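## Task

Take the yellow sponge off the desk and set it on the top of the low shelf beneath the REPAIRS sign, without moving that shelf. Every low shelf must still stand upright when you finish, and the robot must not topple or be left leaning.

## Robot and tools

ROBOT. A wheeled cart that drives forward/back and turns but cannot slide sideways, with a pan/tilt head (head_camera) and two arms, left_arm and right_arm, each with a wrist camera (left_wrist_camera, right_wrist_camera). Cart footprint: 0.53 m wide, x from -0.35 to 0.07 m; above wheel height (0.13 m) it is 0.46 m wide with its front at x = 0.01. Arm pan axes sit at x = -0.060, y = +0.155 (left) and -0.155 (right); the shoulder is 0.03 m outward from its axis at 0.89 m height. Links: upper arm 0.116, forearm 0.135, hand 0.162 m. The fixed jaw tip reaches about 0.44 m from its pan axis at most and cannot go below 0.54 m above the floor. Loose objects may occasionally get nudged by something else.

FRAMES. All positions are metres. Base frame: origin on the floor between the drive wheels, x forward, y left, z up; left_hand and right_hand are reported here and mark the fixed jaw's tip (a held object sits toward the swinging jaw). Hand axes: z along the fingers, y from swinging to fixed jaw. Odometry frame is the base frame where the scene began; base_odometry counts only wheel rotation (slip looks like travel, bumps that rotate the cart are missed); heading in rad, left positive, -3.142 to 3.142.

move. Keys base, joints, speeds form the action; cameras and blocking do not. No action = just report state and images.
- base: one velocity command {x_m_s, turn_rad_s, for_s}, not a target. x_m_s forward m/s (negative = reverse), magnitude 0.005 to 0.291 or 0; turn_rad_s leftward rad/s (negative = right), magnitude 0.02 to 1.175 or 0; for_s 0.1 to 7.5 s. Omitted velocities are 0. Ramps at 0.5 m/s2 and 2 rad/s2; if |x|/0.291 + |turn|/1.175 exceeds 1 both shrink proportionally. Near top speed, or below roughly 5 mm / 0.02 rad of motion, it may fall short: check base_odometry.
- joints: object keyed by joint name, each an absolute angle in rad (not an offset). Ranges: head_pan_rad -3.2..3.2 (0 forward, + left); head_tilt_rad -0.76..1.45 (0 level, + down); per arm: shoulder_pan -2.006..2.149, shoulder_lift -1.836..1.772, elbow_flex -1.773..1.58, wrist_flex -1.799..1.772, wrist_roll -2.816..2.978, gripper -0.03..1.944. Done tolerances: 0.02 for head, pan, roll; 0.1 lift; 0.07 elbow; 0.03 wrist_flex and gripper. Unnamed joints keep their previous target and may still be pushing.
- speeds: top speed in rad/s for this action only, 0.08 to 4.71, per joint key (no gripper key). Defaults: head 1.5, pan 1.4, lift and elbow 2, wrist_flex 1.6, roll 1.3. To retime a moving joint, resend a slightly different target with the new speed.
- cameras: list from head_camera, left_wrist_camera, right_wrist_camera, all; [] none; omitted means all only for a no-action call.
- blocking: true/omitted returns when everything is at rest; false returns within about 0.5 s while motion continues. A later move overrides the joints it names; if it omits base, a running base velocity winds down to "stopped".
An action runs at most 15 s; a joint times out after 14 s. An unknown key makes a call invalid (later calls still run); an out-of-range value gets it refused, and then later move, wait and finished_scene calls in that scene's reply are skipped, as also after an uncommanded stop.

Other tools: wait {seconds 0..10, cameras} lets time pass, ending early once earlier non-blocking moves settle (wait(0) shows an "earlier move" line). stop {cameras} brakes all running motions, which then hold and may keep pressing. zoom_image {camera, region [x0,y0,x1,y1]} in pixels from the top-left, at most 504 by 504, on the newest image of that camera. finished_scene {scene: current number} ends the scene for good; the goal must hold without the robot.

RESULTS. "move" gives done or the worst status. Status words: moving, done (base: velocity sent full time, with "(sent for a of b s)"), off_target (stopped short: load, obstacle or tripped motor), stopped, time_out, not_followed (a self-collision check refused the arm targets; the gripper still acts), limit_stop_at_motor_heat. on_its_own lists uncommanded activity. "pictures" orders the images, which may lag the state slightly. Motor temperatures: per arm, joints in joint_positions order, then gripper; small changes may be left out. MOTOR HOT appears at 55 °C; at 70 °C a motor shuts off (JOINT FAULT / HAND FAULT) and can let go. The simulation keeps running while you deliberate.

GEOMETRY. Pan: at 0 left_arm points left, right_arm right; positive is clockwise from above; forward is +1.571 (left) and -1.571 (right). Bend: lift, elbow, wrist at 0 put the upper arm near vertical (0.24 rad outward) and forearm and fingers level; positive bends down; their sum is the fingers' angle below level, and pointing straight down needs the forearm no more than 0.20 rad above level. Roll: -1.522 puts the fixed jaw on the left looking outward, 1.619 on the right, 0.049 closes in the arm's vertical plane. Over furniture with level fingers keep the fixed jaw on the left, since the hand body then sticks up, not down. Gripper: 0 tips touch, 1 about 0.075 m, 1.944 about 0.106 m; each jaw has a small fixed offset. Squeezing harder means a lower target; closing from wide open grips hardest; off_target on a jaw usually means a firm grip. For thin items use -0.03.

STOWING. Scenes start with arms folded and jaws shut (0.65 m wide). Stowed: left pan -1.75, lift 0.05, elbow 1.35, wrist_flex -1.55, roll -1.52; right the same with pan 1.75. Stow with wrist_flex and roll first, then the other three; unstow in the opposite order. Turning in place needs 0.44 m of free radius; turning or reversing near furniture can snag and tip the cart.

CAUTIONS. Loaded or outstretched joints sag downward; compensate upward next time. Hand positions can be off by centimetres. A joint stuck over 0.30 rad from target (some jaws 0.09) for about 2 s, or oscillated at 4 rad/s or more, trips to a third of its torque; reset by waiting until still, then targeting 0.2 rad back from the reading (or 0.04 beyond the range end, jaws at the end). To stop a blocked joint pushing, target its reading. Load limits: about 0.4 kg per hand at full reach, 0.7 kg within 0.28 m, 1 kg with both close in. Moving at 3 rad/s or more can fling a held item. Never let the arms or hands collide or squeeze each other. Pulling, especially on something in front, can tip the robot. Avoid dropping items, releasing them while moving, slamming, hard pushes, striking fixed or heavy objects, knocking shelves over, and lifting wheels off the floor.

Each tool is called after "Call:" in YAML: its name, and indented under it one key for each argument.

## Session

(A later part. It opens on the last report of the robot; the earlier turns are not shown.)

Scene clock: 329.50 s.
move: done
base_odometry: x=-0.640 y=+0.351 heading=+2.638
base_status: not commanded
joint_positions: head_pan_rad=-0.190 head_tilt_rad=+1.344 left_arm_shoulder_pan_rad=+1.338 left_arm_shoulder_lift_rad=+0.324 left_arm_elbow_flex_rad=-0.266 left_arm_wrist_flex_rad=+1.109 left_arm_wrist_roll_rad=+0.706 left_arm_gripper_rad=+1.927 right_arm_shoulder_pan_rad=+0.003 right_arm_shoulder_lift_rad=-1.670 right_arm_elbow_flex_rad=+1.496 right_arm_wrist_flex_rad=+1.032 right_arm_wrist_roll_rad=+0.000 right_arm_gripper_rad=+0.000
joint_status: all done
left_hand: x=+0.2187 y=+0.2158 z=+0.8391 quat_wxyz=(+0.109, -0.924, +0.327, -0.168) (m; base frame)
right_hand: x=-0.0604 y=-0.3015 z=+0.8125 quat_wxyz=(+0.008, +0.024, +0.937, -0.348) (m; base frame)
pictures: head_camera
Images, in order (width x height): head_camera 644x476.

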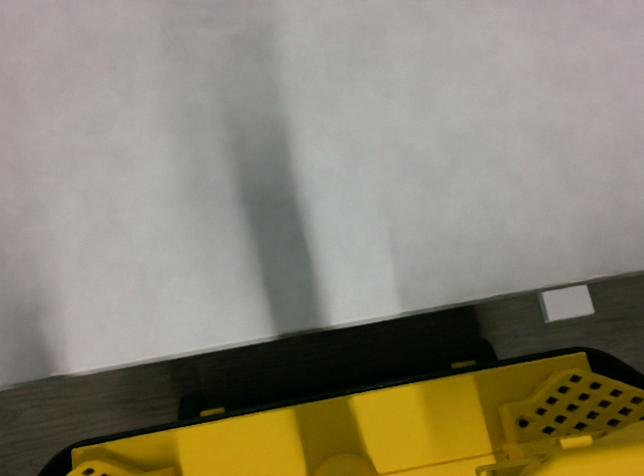

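Call:
move:
  base: {"x_m_s":0.05,"for_s":0.5}
  cameras: ["left_wrist_camera"]

Call:
move:
  joints: {"left_arm_shoulder_lift_rad":0.93,"left_arm_elbow_flex_rad":-0.80,"left_arm_wrist_flex_rad":1.28,"head_pan_rad":0.5,"head_tilt_rad":1.0,"left_arm_shoulder_pan_rad":1.338}
  speeds: {"left_arm_shoulder_lift_rad":0.6,"left_arm_elbow_flex_rad":0.5,"left_arm_wrist_flex_rad":0.2}
  cameras: ["head_camera","left_wrist_camera"]

Scene clock: 339.47 s.
move: done
base_odometry: x=-0.662 y=+0.363 heading=+2.638
base_status: done (sent for 0.5 of 0.5 s)
joint_positions: head_pan_rad=-0.190 head_tilt_rad=+1.344 left_arm_shoulder_pan_rad=+1.339 left_arm_shoulder_lift_rad=+0.324 left_arm_elbow_flex_rad=-0.266 left_arm_wrist_flex_rad=+1.109 left_arm_wrist_roll_rad=+0.706 left_arm_gripper_rad=+1.927 right_arm_shoulder_pan_rad=+0.003 right_arm_shoulder_lift_rad=-1.670 right_arm_elbow_flex_rad=+1.496 right_arm_wrist_flex_rad=+1.032 right_arm_wrist_roll_rad=+0.000 right_arm_gripper_rad=+0.000
joint_status: not commanded
left_hand: x=+0.2188 y=+0.2154 z=+0.8391 quat_wxyz=(+0.109, -0.923, +0.327, -0.168) (m; base frame)
right_hand: x=-0.0604 y=-0.3015 z=+0.8125 quat_wxyz=(+0.008, +0.024, +0.937, -0.348) (m; base frame)
pictures: left_wrist_camera
Images, in order (width x height): left_wrist_camera 644x476.

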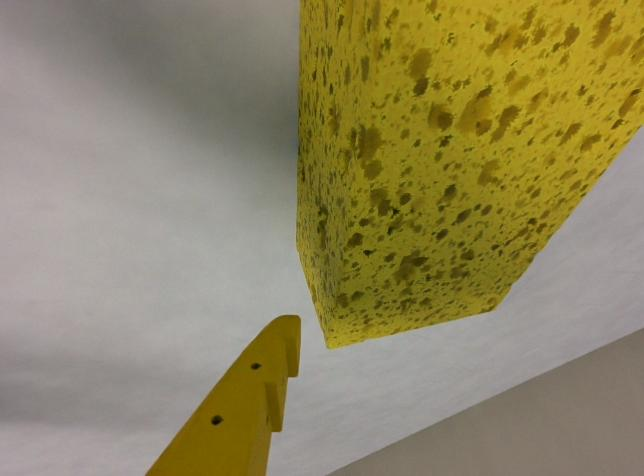

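Scene clock: 341.17 s.
move: done
base_odometry: x=-0.662 y=+0.363 heading=+2.638
base_status: not commanded
joint_positions: head_pan_rad=+0.489 head_tilt_rad=+1.014 left_arm_shoulder_pan_rad=+1.339 left_arm_shoulder_lift_rad=+0.916 left_arm_elbow_flex_rad=-0.793 left_arm_wrist_flex_rad=+1.278 left_arm_wrist_roll_rad=+0.705 left_arm_gripper_rad=+1.927 right_arm_shoulder_pan_rad=+0.003 right_arm_shoulder_lift_rad=-1.670 right_arm_elbow_flex_rad=+1.496 right_arm_wrist_flex_rad=+1.032 right_arm_wrist_roll_rad=+0.000 right_arm_gripper_rad=+0.000
joint_status: all done
left_hand: x=+0.2256 y=+0.2170 z=+0.7695 quat_wxyz=(+0.046, -0.939, +0.334, -0.071) (m; base frame)
right_hand: x=-0.0604 y=-0.3015 z=+0.8125 quat_wxyz=(+0.008, +0.024, +0.937, -0.348) (m; base frame)
pictures: head_camera, left_wrist_camera
Images, in order (width x height): head_camera 644x476, left_wrist_camera 644x476.

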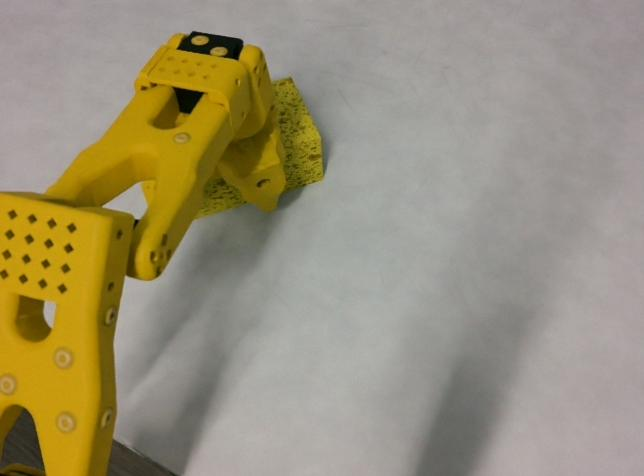

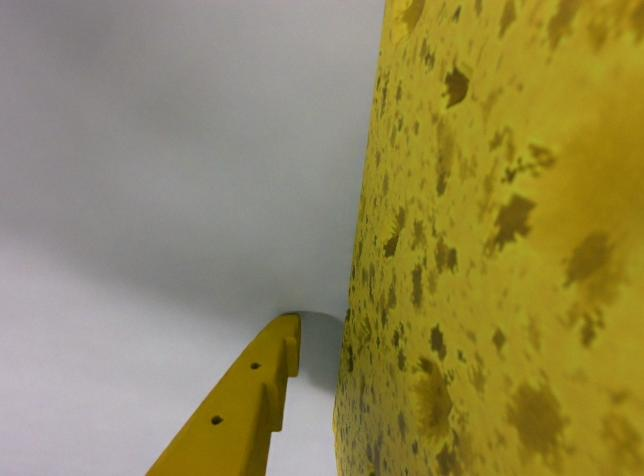

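Call:
move:
  joints: {"left_arm_shoulder_pan_rad":1.29}
  speeds: {"left_arm_shoulder_pan_rad":0.3}

Call:
move:
  joints: {"left_arm_gripper_rad":0.75}
  cameras: ["head_camera","left_wrist_camera"]

Scene clock: 348.23 s.
move: off_target
base_odometry: x=-0.662 y=+0.363 heading=+2.638
base_status: not commanded
joint_positions: head_pan_rad=+0.489 head_tilt_rad=+1.014 left_arm_shoulder_pan_rad=+1.313 left_arm_shoulder_lift_rad=+0.921 left_arm_elbow_flex_rad=-0.802 left_arm_wrist_flex_rad=+1.275 left_arm_wrist_roll_rad=+0.705 left_arm_gripper_rad=+1.927 right_arm_shoulder_pan_rad=+0.003 right_arm_shoulder_lift_rad=-1.670 right_arm_elbow_flex_rad=+1.496 right_arm_wrist_flex_rad=+1.032 right_arm_wrist_roll_rad=+0.000 right_arm_gripper_rad=+0.000
joint_status: left_arm_shoulder_pan_rad off_target (ended at +1.314, target +1.290)
left_hand: x=+0.2253 y=+0.2248 z=+0.7698 quat_wxyz=(+0.049, -0.943, +0.321, -0.073) (m; base frame)
right_hand: x=-0.0604 y=-0.3015 z=+0.8125 quat_wxyz=(+0.008, +0.024, +0.937, -0.348) (m; base frame)
pictures: none

Scene clock: 349.37 s.
move: off_target
base_odometry: x=-0.662 y=+0.363 heading=+2.638
base_status: not commanded
joint_positions: head_pan_rad=+0.489 head_tilt_rad=+1.014 left_arm_shoulder_pan_rad=+1.306 left_arm_shoulder_lift_rad=+0.907 left_arm_elbow_flex_rad=-0.816 left_arm_wrist_flex_rad=+1.267 left_arm_wrist_roll_rad=+0.697 left_arm_gripper_rad=+1.012 right_arm_shoulder_pan_rad=+0.003 right_arm_shoulder_lift_rad=-1.670 right_arm_elbow_flex_rad=+1.496 right_arm_wrist_flex_rad=+1.032 right_arm_wrist_roll_rad=+0.000 right_arm_gripper_rad=+0.000
joint_status: left_arm_gripper_rad off_target (ended at +1.013, target +0.750)
left_hand: x=+0.2297 y=+0.2284 z=+0.7759 quat_wxyz=(+0.059, -0.941, +0.321, -0.088) (m; base frame)
right_hand: x=-0.0604 y=-0.3015 z=+0.8125 quat_wxyz=(+0.008, +0.024, +0.937, -0.348) (m; base frame)
pictures: head_camera, left_wrist_camera
Images, in order (width x height): head_camera 644x476, left_wrist_camera 644x476.

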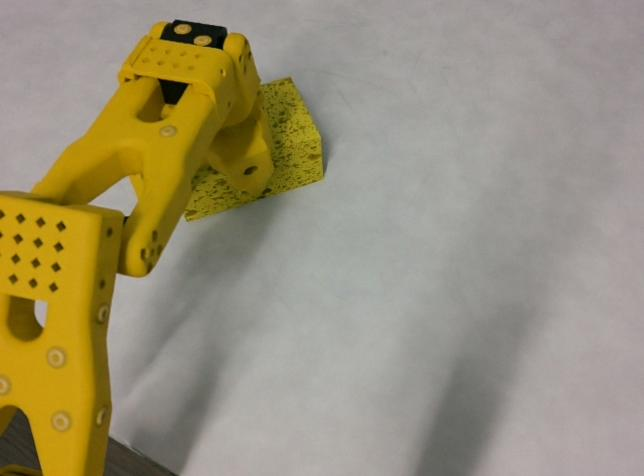

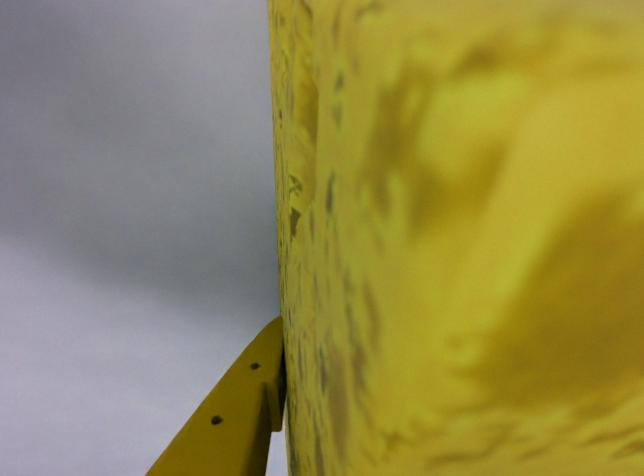

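Deep grip. Lift.

Call:
move:
  joints: {"left_arm_shoulder_lift_rad":0.3,"left_arm_elbow_flex_rad":-0.3,"left_arm_wrist_flex_rad":1.35}
  speeds: {"left_arm_shoulder_lift_rad":0.6,"left_arm_elbow_flex_rad":0.5,"left_arm_wrist_flex_rad":0.2}
  cameras: ["head_camera","left_wrist_camera"]

Scene clock: 355.77 s.
move: done
base_odometry: x=-0.662 y=+0.363 heading=+2.638
base_status: not commanded
joint_positions: head_pan_rad=+0.489 head_tilt_rad=+1.014 left_arm_shoulder_pan_rad=+1.295 left_arm_shoulder_lift_rad=+0.361 left_arm_elbow_flex_rad=-0.299 left_arm_wrist_flex_rad=+1.353 left_arm_wrist_roll_rad=+0.699 left_arm_gripper_rad=+0.977 right_arm_shoulder_pan_rad=+0.003 right_arm_shoulder_lift_rad=-1.670 right_arm_elbow_flex_rad=+1.496 right_arm_wrist_flex_rad=+1.032 right_arm_wrist_roll_rad=+0.000 right_arm_gripper_rad=+0.000
joint_status: all done
on_its_own: left_arm_gripper_rad moved -0.035 toward your old target +0.750
left_hand: x=+0.1820 y=+0.2182 z=+0.8266 quat_wxyz=(+0.044, -0.946, +0.316, -0.064) (m; base frame)
right_hand: x=-0.0604 y=-0.3015 z=+0.8125 quat_wxyz=(+0.008, +0.024, +0.937, -0.348) (m; base frame)
pictures: head_camera, left_wrist_camera
Images, in order (width x height): head_camera 644x476, left_wrist_camera 644x476.

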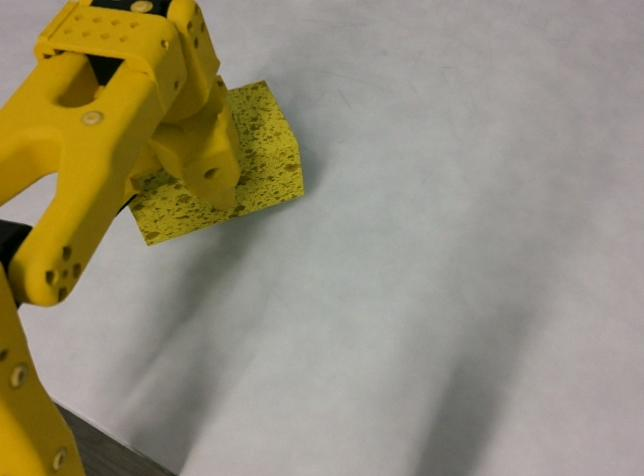

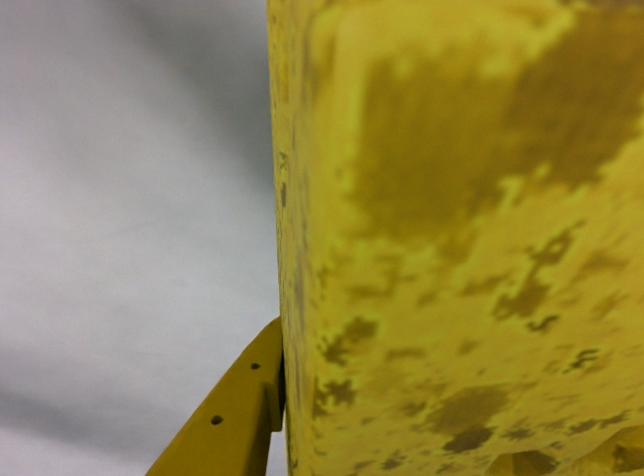

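Call:
move:
  joints: {"left_arm_shoulder_lift_rad":0.0,"left_arm_elbow_flex_rad":0.0,"left_arm_wrist_flex_rad":1.35,"left_arm_gripper_rad":0.88}
  speeds: {"left_arm_shoulder_lift_rad":0.6,"left_arm_elbow_flex_rad":0.5,"left_arm_wrist_flex_rad":0.2}

Call:
move:
  base: {"x_m_s":-0.22,"for_s":2.98}

Call:
move:
  base: {"turn_rad_s":0.7,"for_s":2.245}
  joints: {"head_pan_rad":0.3,"head_tilt_rad":0.8}
  cameras: ["head_camera","left_wrist_camera"]

Scene clock: 397.87 s.
move: off_target
base_odometry: x=-0.662 y=+0.363 heading=+2.638
base_status: not commanded
joint_positions: head_pan_rad=+0.489 head_tilt_rad=+1.014 left_arm_shoulder_pan_rad=+1.295 left_arm_shoulder_lift_rad=+0.051 left_arm_elbow_flex_rad=+0.002 left_arm_wrist_flex_rad=+1.353 left_arm_wrist_roll_rad=+0.699 left_arm_gripper_rad=+0.977 right_arm_shoulder_pan_rad=+0.003 right_arm_shoulder_lift_rad=-1.670 right_arm_elbow_flex_rad=+1.496 right_arm_wrist_flex_rad=+1.032 right_arm_wrist_roll_rad=+0.000 right_arm_gripper_rad=+0.000
joint_status: left_arm_gripper_rad off_target (ended at +0.976, target +0.880); the others done
left_hand: x=+0.1524 y=+0.2098 z=+0.8436 quat_wxyz=(+0.046, -0.945, +0.316, -0.068) (m; base frame)
right_hand: x=-0.0604 y=-0.3015 z=+0.8125 quat_wxyz=(+0.008, +0.024, +0.937, -0.348) (m; base frame)
pictures: none

Scene clock: 402.07 s.
move: done
base_odometry: x=-0.089 y=+0.049 heading=+2.643
base_status: done (sent for 2.97 of 2.97 s)
joint_positions: head_pan_rad=+0.489 head_tilt_rad=+1.014 left_arm_shoulder_pan_rad=+1.287 left_arm_shoulder_lift_rad=+0.050 left_arm_elbow_flex_rad=+0.002 left_arm_wrist_flex_rad=+1.353 left_arm_wrist_roll_rad=+0.699 left_arm_gripper_rad=+0.977 right_arm_shoulder_pan_rad=+0.001 right_arm_shoulder_lift_rad=-1.670 right_arm_elbow_flex_rad=+1.496 right_arm_wrist_flex_rad=+1.032 right_arm_wrist_roll_rad=+0.000 right_arm_gripper_rad=+0.000
joint_status: not commanded
left_hand: x=+0.1520 y=+0.2115 z=+0.8439 quat_wxyz=(+0.047, -0.946, +0.312, -0.068) (m; base frame)
right_hand: x=-0.0602 y=-0.3015 z=+0.8125 quat_wxyz=(+0.008, +0.023, +0.937, -0.348) (m; base frame)
pictures: none

Scene clock: 404.97 s.
move: done
base_odometry: x=-0.089 y=+0.048 heading=-2.081
base_status: done (sent for 2.23 of 2.23 s)
joint_positions: head_pan_rad=+0.310 head_tilt_rad=+0.814 left_arm_shoulder_pan_rad=+1.284 left_arm_shoulder_lift_rad=+0.050 left_arm_elbow_flex_rad=+0.002 left_arm_wrist_flex_rad=+1.353 left_arm_wrist_roll_rad=+0.699 left_arm_gripper_rad=+0.977 right_arm_shoulder_pan_rad=-0.004 right_arm_shoulder_lift_rad=-1.670 right_arm_elbow_flex_rad=+1.496 right_arm_wrist_flex_rad=+1.032 right_arm_wrist_roll_rad=+0.000 right_arm_gripper_rad=+0.000
joint_status: all done
left_hand: x=+0.1519 y=+0.2121 z=+0.8439 quat_wxyz=(+0.047, -0.947, +0.311, -0.068) (m; base frame)
right_hand: x=-0.0595 y=-0.3015 z=+0.8125 quat_wxyz=(+0.009, +0.021, +0.937, -0.348) (m; base frame)
pictures: head_camera, left_wrist_camera
Images, in order (width x height): head_camera 644x476, left_wrist_camera 644x476.

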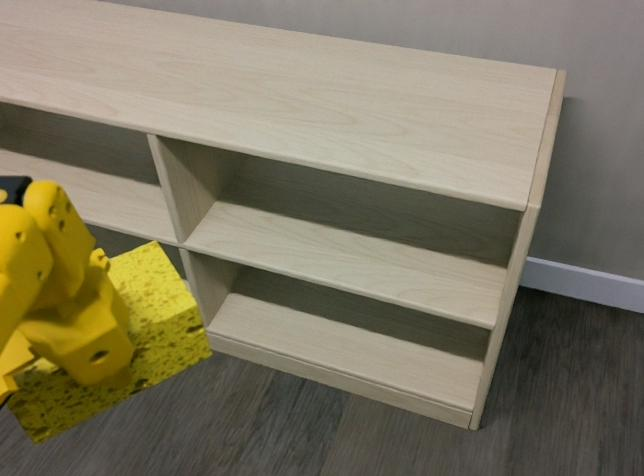

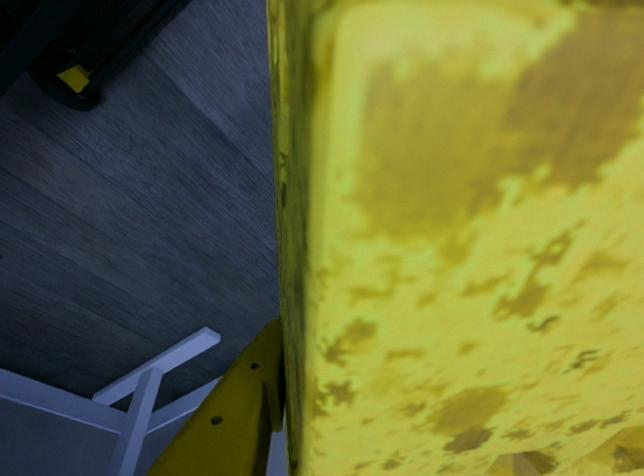

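Call:
move:
  base: {"x_m_s":0.2,"for_s":2.45}
  joints: {"head_pan_rad":0.3,"head_tilt_rad":1.05}
  cameras: ["head_camera"]

Call:
move:
  joints: {"left_arm_shoulder_lift_rad":1.0,"left_arm_elbow_flex_rad":-0.35,"left_arm_wrist_flex_rad":0.75}
  speeds: {"left_arm_shoulder_lift_rad":0.6,"left_arm_elbow_flex_rad":0.22,"left_arm_wrist_flex_rad":0.38}
  cameras: ["head_camera","left_wrist_camera"]

Scene clock: 419.60 s.
move: done
base_odometry: x=-0.328 y=-0.384 heading=-2.079
base_status: done (sent for 2.47 of 2.47 s)
joint_positions: head_pan_rad=+0.310 head_tilt_rad=+1.045 left_arm_shoulder_pan_rad=+1.293 left_arm_shoulder_lift_rad=+0.050 left_arm_elbow_flex_rad=+0.002 left_arm_wrist_flex_rad=+1.353 left_arm_wrist_roll_rad=+0.699 left_arm_gripper_rad=+0.977 right_arm_shoulder_pan_rad=+0.003 right_arm_shoulder_lift_rad=-1.670 right_arm_elbow_flex_rad=+1.496 right_arm_wrist_flex_rad=+1.032 right_arm_wrist_roll_rad=+0.000 right_arm_gripper_rad=+0.000
joint_status: all done
left_hand: x=+0.1524 y=+0.2101 z=+0.8439 quat_wxyz=(+0.047, -0.945, +0.315, -0.068) (m; base frame)
right_hand: x=-0.0604 y=-0.3015 z=+0.8125 quat_wxyz=(+0.008, +0.024, +0.937, -0.348) (m; base frame)
pictures: head_camera
Images, in order (width x height): head_camera 644x476.

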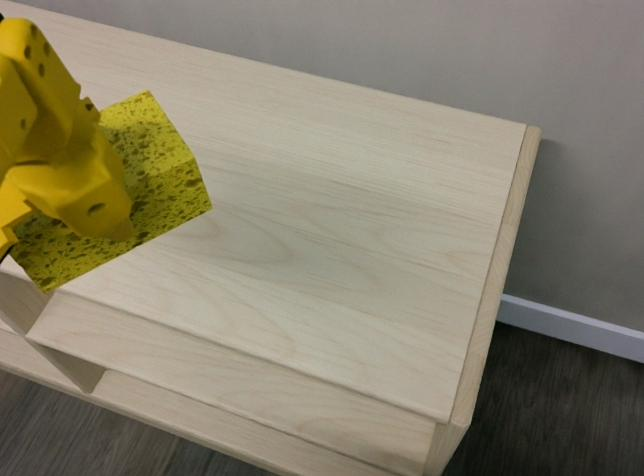

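Scene clock: 421.80 s.
move: done
base_odometry: x=-0.328 y=-0.384 heading=-2.079
base_status: not commanded
joint_positions: head_pan_rad=+0.310 head_tilt_rad=+1.045 left_arm_shoulder_pan_rad=+1.293 left_arm_shoulder_lift_rad=+1.015 left_arm_elbow_flex_rad=-0.322 left_arm_wrist_flex_rad=+0.757 left_arm_wrist_roll_rad=+0.699 left_arm_gripper_rad=+0.977 right_arm_shoulder_pan_rad=+0.003 right_arm_shoulder_lift_rad=-1.670 right_arm_elbow_flex_rad=+1.496 right_arm_wrist_flex_rad=+1.032 right_arm_wrist_roll_rad=+0.000 right_arm_gripper_rad=+0.000
joint_status: all done
left_hand: x=+0.1926 y=+0.2216 z=+0.6874 quat_wxyz=(+0.034, -0.947, +0.316, -0.050) (m; base frame)
right_hand: x=-0.0604 y=-0.3015 z=+0.8125 quat_wxyz=(+0.008, +0.024, +0.937, -0.348) (m; base frame)
pictures: head_camera, left_wrist_camera
Images, in order (width x height): head_camera 644x476, left_wrist_camera 644x476.

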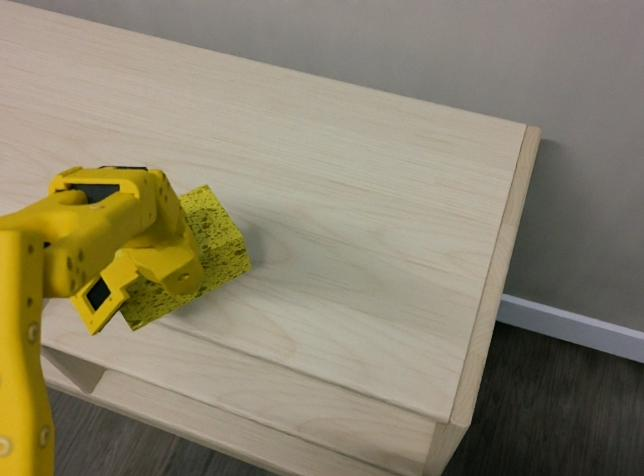

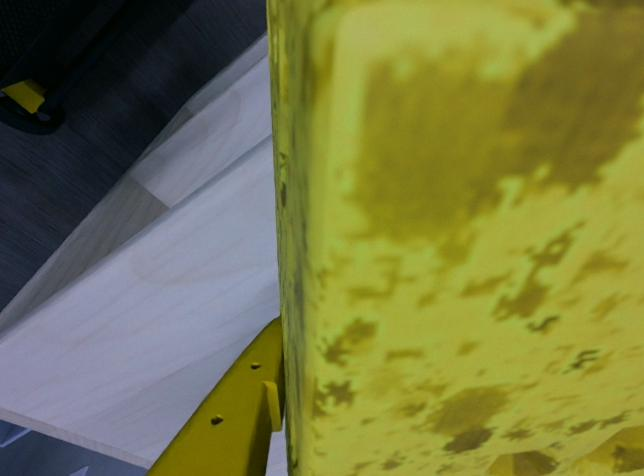

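Call:
move:
  base: {"x_m_s":0.06,"for_s":0.5}

Call:
move:
  joints: {"left_arm_shoulder_lift_rad":1.30,"left_arm_elbow_flex_rad":-0.575,"left_arm_wrist_flex_rad":0.575,"head_pan_rad":0.4,"head_tilt_rad":1.0}
  speeds: {"left_arm_shoulder_lift_rad":0.3,"left_arm_elbow_flex_rad":0.25,"left_arm_wrist_flex_rad":0.19}
  cameras: ["head_camera","left_wrist_camera"]

Scene clock: 437.17 s.
move: done
base_odometry: x=-0.343 y=-0.410 heading=-2.079
base_status: done (sent for 0.5 of 0.5 s)
joint_positions: head_pan_rad=+0.310 head_tilt_rad=+1.045 left_arm_shoulder_pan_rad=+1.290 left_arm_shoulder_lift_rad=+1.015 left_arm_elbow_flex_rad=-0.323 left_arm_wrist_flex_rad=+0.757 left_arm_wrist_roll_rad=+0.699 left_arm_gripper_rad=+0.977 right_arm_shoulder_pan_rad=-0.002 right_arm_shoulder_lift_rad=-1.670 right_arm_elbow_flex_rad=+1.496 right_arm_wrist_flex_rad=+1.032 right_arm_wrist_roll_rad=+0.000 right_arm_gripper_rad=+0.000
joint_status: not commanded
left_hand: x=+0.1928 y=+0.2225 z=+0.6876 quat_wxyz=(+0.035, -0.947, +0.314, -0.051) (m; base frame)
right_hand: x=-0.0597 y=-0.3015 z=+0.8125 quat_wxyz=(+0.009, +0.022, +0.937, -0.348) (m; base frame)
pictures: none

Scene clock: 438.63 s.
move: done
base_odometry: x=-0.343 y=-0.410 heading=-2.079
base_status: not commanded
joint_positions: head_pan_rad=+0.390 head_tilt_rad=+1.014 left_arm_shoulder_pan_rad=+1.290 left_arm_shoulder_lift_rad=+1.314 left_arm_elbow_flex_rad=-0.546 left_arm_wrist_flex_rad=+0.583 left_arm_wrist_roll_rad=+0.699 left_arm_gripper_rad=+0.977 right_arm_shoulder_pan_rad=-0.002 right_arm_shoulder_lift_rad=-1.670 right_arm_elbow_flex_rad=+1.496 right_arm_wrist_flex_rad=+1.032 right_arm_wrist_roll_rad=+0.000 right_arm_gripper_rad=+0.000
joint_status: all done
left_hand: x=+0.2066 y=+0.2265 z=+0.6475 quat_wxyz=(+0.062, -0.944, +0.313, -0.090) (m; base frame)
right_hand: x=-0.0597 y=-0.3015 z=+0.8125 quat_wxyz=(+0.009, +0.022, +0.937, -0.348) (m; base frame)
pictures: head_camera, left_wrist_camera
Images, in order (width x height): head_camera 644x476, left_wrist_camera 644x476.

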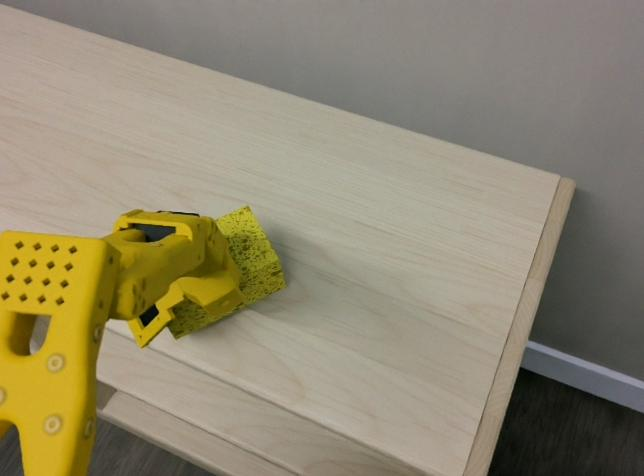

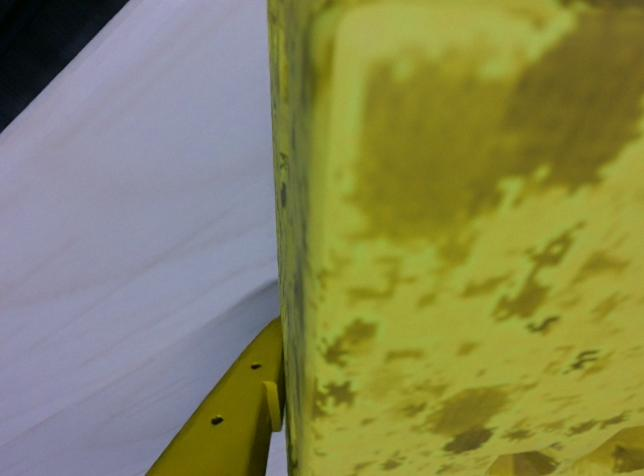

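Call:
move:
  joints: {"left_arm_shoulder_lift_rad":1.43,"left_arm_elbow_flex_rad":-0.70,"left_arm_wrist_flex_rad":0.65}
  speeds: {"left_arm_shoulder_lift_rad":0.15,"left_arm_elbow_flex_rad":0.2,"left_arm_wrist_flex_rad":0.1}
  cameras: ["head_camera","left_wrist_camera"]

Scene clock: 446.90 s.
move: done
base_odometry: x=-0.343 y=-0.410 heading=-2.079
base_status: not commanded
joint_positions: head_pan_rad=+0.390 head_tilt_rad=+1.014 left_arm_shoulder_pan_rad=+1.290 left_arm_shoulder_lift_rad=+1.442 left_arm_elbow_flex_rad=-0.673 left_arm_wrist_flex_rad=+0.645 left_arm_wrist_roll_rad=+0.699 left_arm_gripper_rad=+0.977 right_arm_shoulder_pan_rad=-0.002 right_arm_shoulder_lift_rad=-1.670 right_arm_elbow_flex_rad=+1.496 right_arm_wrist_flex_rad=+1.032 right_arm_wrist_roll_rad=+0.000 right_arm_gripper_rad=+0.000
joint_status: all done
left_hand: x=+0.1961 y=+0.2235 z=+0.6310 quat_wxyz=(+0.044, -0.946, +0.314, -0.064) (m; base frame)
right_hand: x=-0.0597 y=-0.3015 z=+0.8125 quat_wxyz=(+0.009, +0.022, +0.937, -0.348) (m; base frame)
pictures: head_camera, left_wrist_camera
Images, in order (width x height): head_camera 644x476, left_wrist_camera 644x476.

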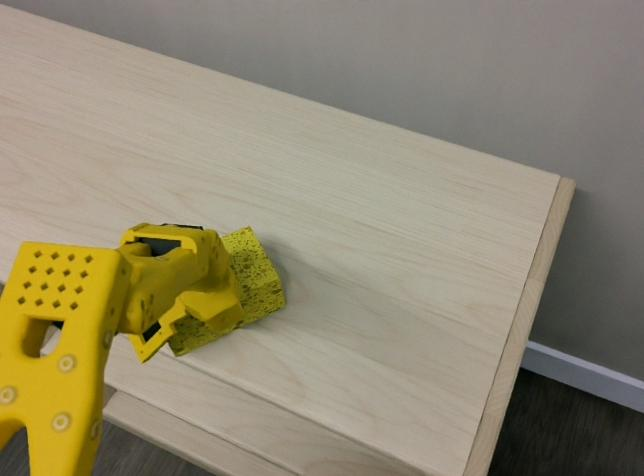

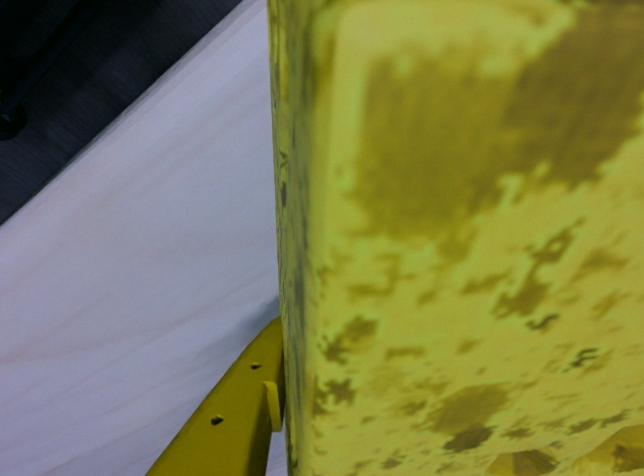

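Call:
move:
  joints: {"left_arm_shoulder_lift_rad":1.46,"left_arm_elbow_flex_rad":-0.84,"left_arm_wrist_flex_rad":0.70}
  speeds: {"left_arm_shoulder_lift_rad":0.1,"left_arm_elbow_flex_rad":0.3,"left_arm_wrist_flex_rad":0.1}
  cameras: ["head_camera","left_wrist_camera"]

Scene clock: 455.83 s.
move: done
base_odometry: x=-0.343 y=-0.410 heading=-2.079
base_status: not commanded
joint_positions: head_pan_rad=+0.390 head_tilt_rad=+1.014 left_arm_shoulder_pan_rad=+1.290 left_arm_shoulder_lift_rad=+1.475 left_arm_elbow_flex_rad=-0.809 left_arm_wrist_flex_rad=+0.695 left_arm_wrist_roll_rad=+0.699 left_arm_gripper_rad=+0.977 right_arm_shoulder_pan_rad=-0.002 right_arm_shoulder_lift_rad=-1.670 right_arm_elbow_flex_rad=+1.496 right_arm_wrist_flex_rad=+1.032 right_arm_wrist_roll_rad=+0.000 right_arm_gripper_rad=+0.000
joint_status: all done
left_hand: x=+0.2124 y=+0.2281 z=+0.6395 quat_wxyz=(+0.059, -0.944, +0.313, -0.087) (m; base frame)
right_hand: x=-0.0597 y=-0.3015 z=+0.8125 quat_wxyz=(+0.009, +0.022, +0.937, -0.348) (m; base frame)
pictures: head_camera, left_wrist_camera
Images, in order (width x height): head_camera 644x476, left_wrist_camera 644x476.

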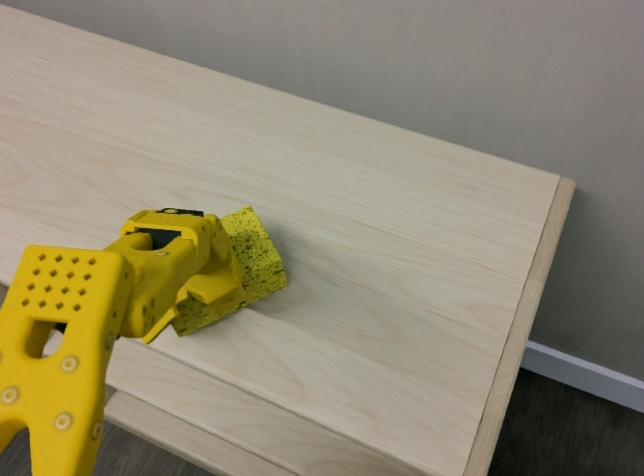

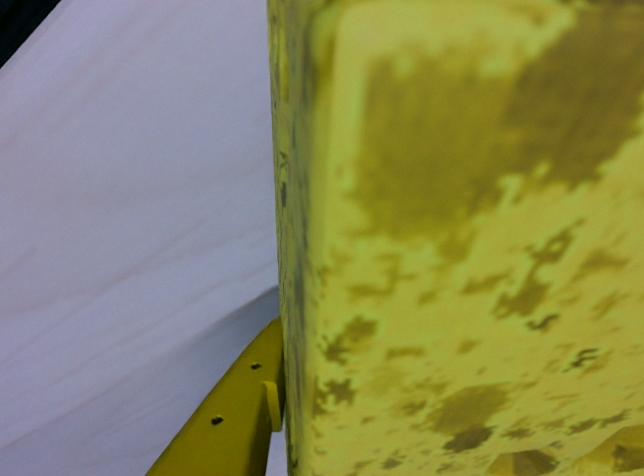

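Call:
move:
  joints: {"left_arm_shoulder_lift_rad":1.57,"left_arm_elbow_flex_rad":-0.90,"left_arm_wrist_flex_rad":0.66}
  speeds: {"left_arm_shoulder_lift_rad":0.15,"left_arm_elbow_flex_rad":0.1,"left_arm_wrist_flex_rad":0.08}
  cameras: ["head_camera","left_wrist_camera"]

Scene clock: 466.20 s.
move: done
base_odometry: x=-0.343 y=-0.410 heading=-2.079
base_status: not commanded
joint_positions: head_pan_rad=+0.390 head_tilt_rad=+1.014 left_arm_shoulder_pan_rad=+1.295 left_arm_shoulder_lift_rad=+1.571 left_arm_elbow_flex_rad=-0.882 left_arm_wrist_flex_rad=+0.655 left_arm_wrist_roll_rad=+0.697 left_arm_gripper_rad=+0.977 right_arm_shoulder_pan_rad=+0.000 right_arm_shoulder_lift_rad=-1.670 right_arm_elbow_flex_rad=+1.496 right_arm_wrist_flex_rad=+1.032 right_arm_wrist_roll_rad=+0.000 right_arm_gripper_rad=+0.000
joint_status: all done
left_hand: x=+0.2110 y=+0.2264 z=+0.6263 quat_wxyz=(+0.063, -0.942, +0.316, -0.093) (m; base frame)
right_hand: x=-0.0600 y=-0.3015 z=+0.8125 quat_wxyz=(+0.009, +0.023, +0.937, -0.348) (m; base frame)
pictures: head_camera, left_wrist_camera
Images, in order (width x height): head_camera 644x476, left_wrist_camera 644x476.

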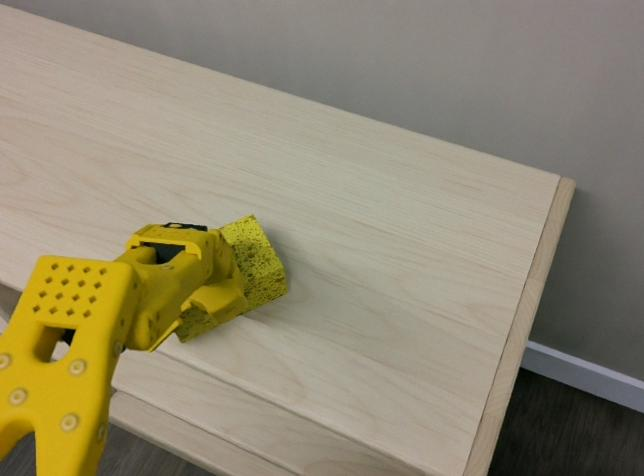

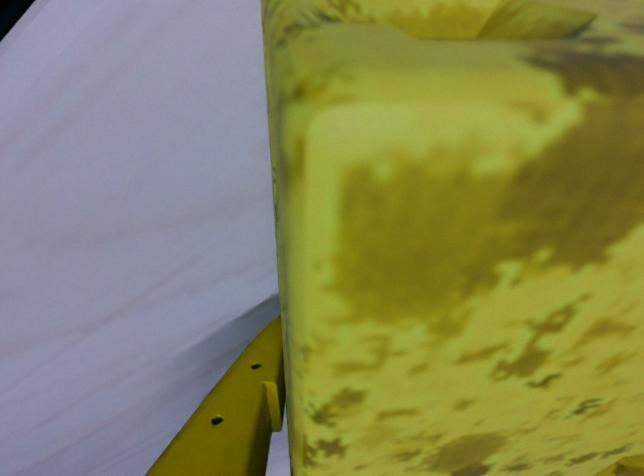

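Call:
move:
  joints: {"left_arm_gripper_rad":1.2}

Call:
move:
  joints: {"left_arm_gripper_rad":1.9}

Call:
move:
  joints: {"left_arm_shoulder_lift_rad":0.75,"left_arm_elbow_flex_rad":-0.35,"left_arm_wrist_flex_rad":1.0}
  speeds: {"left_arm_shoulder_lift_rad":0.6,"left_arm_elbow_flex_rad":0.39,"left_arm_wrist_flex_rad":0.25}
  cameras: ["head_camera","left_wrist_camera"]

Scene clock: 476.00 s.
move: done
base_odometry: x=-0.343 y=-0.410 heading=-2.079
base_status: not commanded
joint_positions: head_pan_rad=+0.390 head_tilt_rad=+1.014 left_arm_shoulder_pan_rad=+1.293 left_arm_shoulder_lift_rad=+1.582 left_arm_elbow_flex_rad=-0.882 left_arm_wrist_flex_rad=+0.668 left_arm_wrist_roll_rad=+0.697 left_arm_gripper_rad=+1.192 right_arm_shoulder_pan_rad=+0.000 right_arm_shoulder_lift_rad=-1.670 right_arm_elbow_flex_rad=+1.496 right_arm_wrist_flex_rad=+1.032 right_arm_wrist_roll_rad=+0.000 right_arm_gripper_rad=+0.000
joint_status: all done
left_hand: x=+0.2063 y=+0.2255 z=+0.6233 quat_wxyz=(+0.057, -0.944, +0.315, -0.083) (m; base frame)
right_hand: x=-0.0600 y=-0.3015 z=+0.8125 quat_wxyz=(+0.009, +0.023, +0.937, -0.348) (m; base frame)
pictures: none

Scene clock: 476.90 s.
move: done
base_odometry: x=-0.343 y=-0.410 heading=-2.079
base_status: not commanded
joint_positions: head_pan_rad=+0.390 head_tilt_rad=+1.014 left_arm_shoulder_pan_rad=+1.293 left_arm_shoulder_lift_rad=+1.582 left_arm_elbow_flex_rad=-0.882 left_arm_wrist_flex_rad=+0.668 left_arm_wrist_roll_rad=+0.697 left_arm_gripper_rad=+1.891 right_arm_shoulder_pan_rad=+0.000 right_arm_shoulder_lift_rad=-1.670 right_arm_elbow_flex_rad=+1.496 right_arm_wrist_flex_rad=+1.032 right_arm_wrist_roll_rad=+0.000 right_arm_gripper_rad=+0.000
joint_status: all done
left_hand: x=+0.2063 y=+0.2255 z=+0.6233 quat_wxyz=(+0.057, -0.944, +0.315, -0.083) (m; base frame)
right_hand: x=-0.0600 y=-0.3015 z=+0.8125 quat_wxyz=(+0.009, +0.023, +0.937, -0.348) (m; base frame)
pictures: none

Scene clock: 478.83 s.
move: done
base_odometry: x=-0.343 y=-0.410 heading=-2.079
base_status: not commanded
joint_positions: head_pan_rad=+0.390 head_tilt_rad=+1.014 left_arm_shoulder_pan_rad=+1.293 left_arm_shoulder_lift_rad=+0.814 left_arm_elbow_flex_rad=-0.349 left_arm_wrist_flex_rad=+0.994 left_arm_wrist_roll_rad=+0.697 left_arm_gripper_rad=+1.891 right_arm_shoulder_pan_rad=+0.000 right_arm_shoulder_lift_rad=-1.670 right_arm_elbow_flex_rad=+1.496 right_arm_wrist_flex_rad=+1.032 right_arm_wrist_roll_rad=+0.000 right_arm_gripper_rad=+0.000
joint_status: all done
left_hand: x=+0.1974 y=+0.2230 z=+0.7350 quat_wxyz=(+0.032, -0.947, +0.316, -0.046) (m; base frame)
right_hand: x=-0.0600 y=-0.3015 z=+0.8125 quat_wxyz=(+0.009, +0.023, +0.937, -0.348) (m; base frame)
pictures: head_camera, left_wrist_camera
Images, in order (width x height): head_camera 644x476, left_wrist_camera 644x476.

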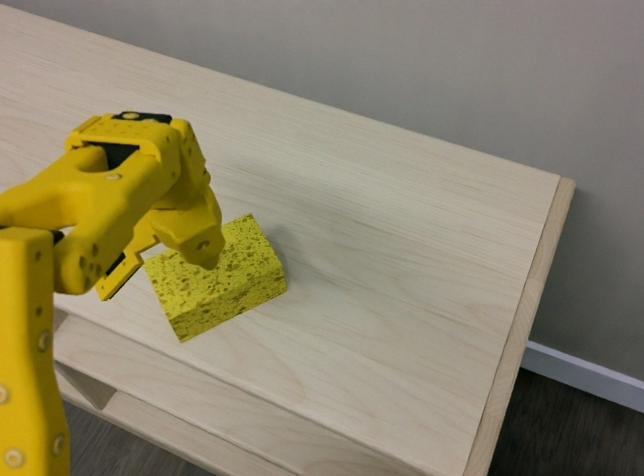

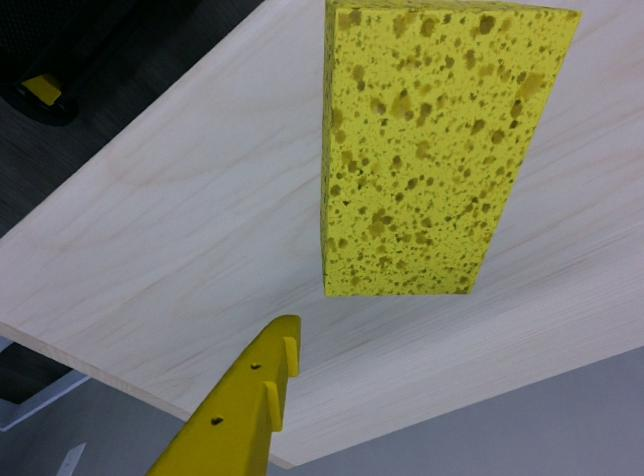

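Call:
finished_scene:
  scene: 2

The scene is finished: the task was done.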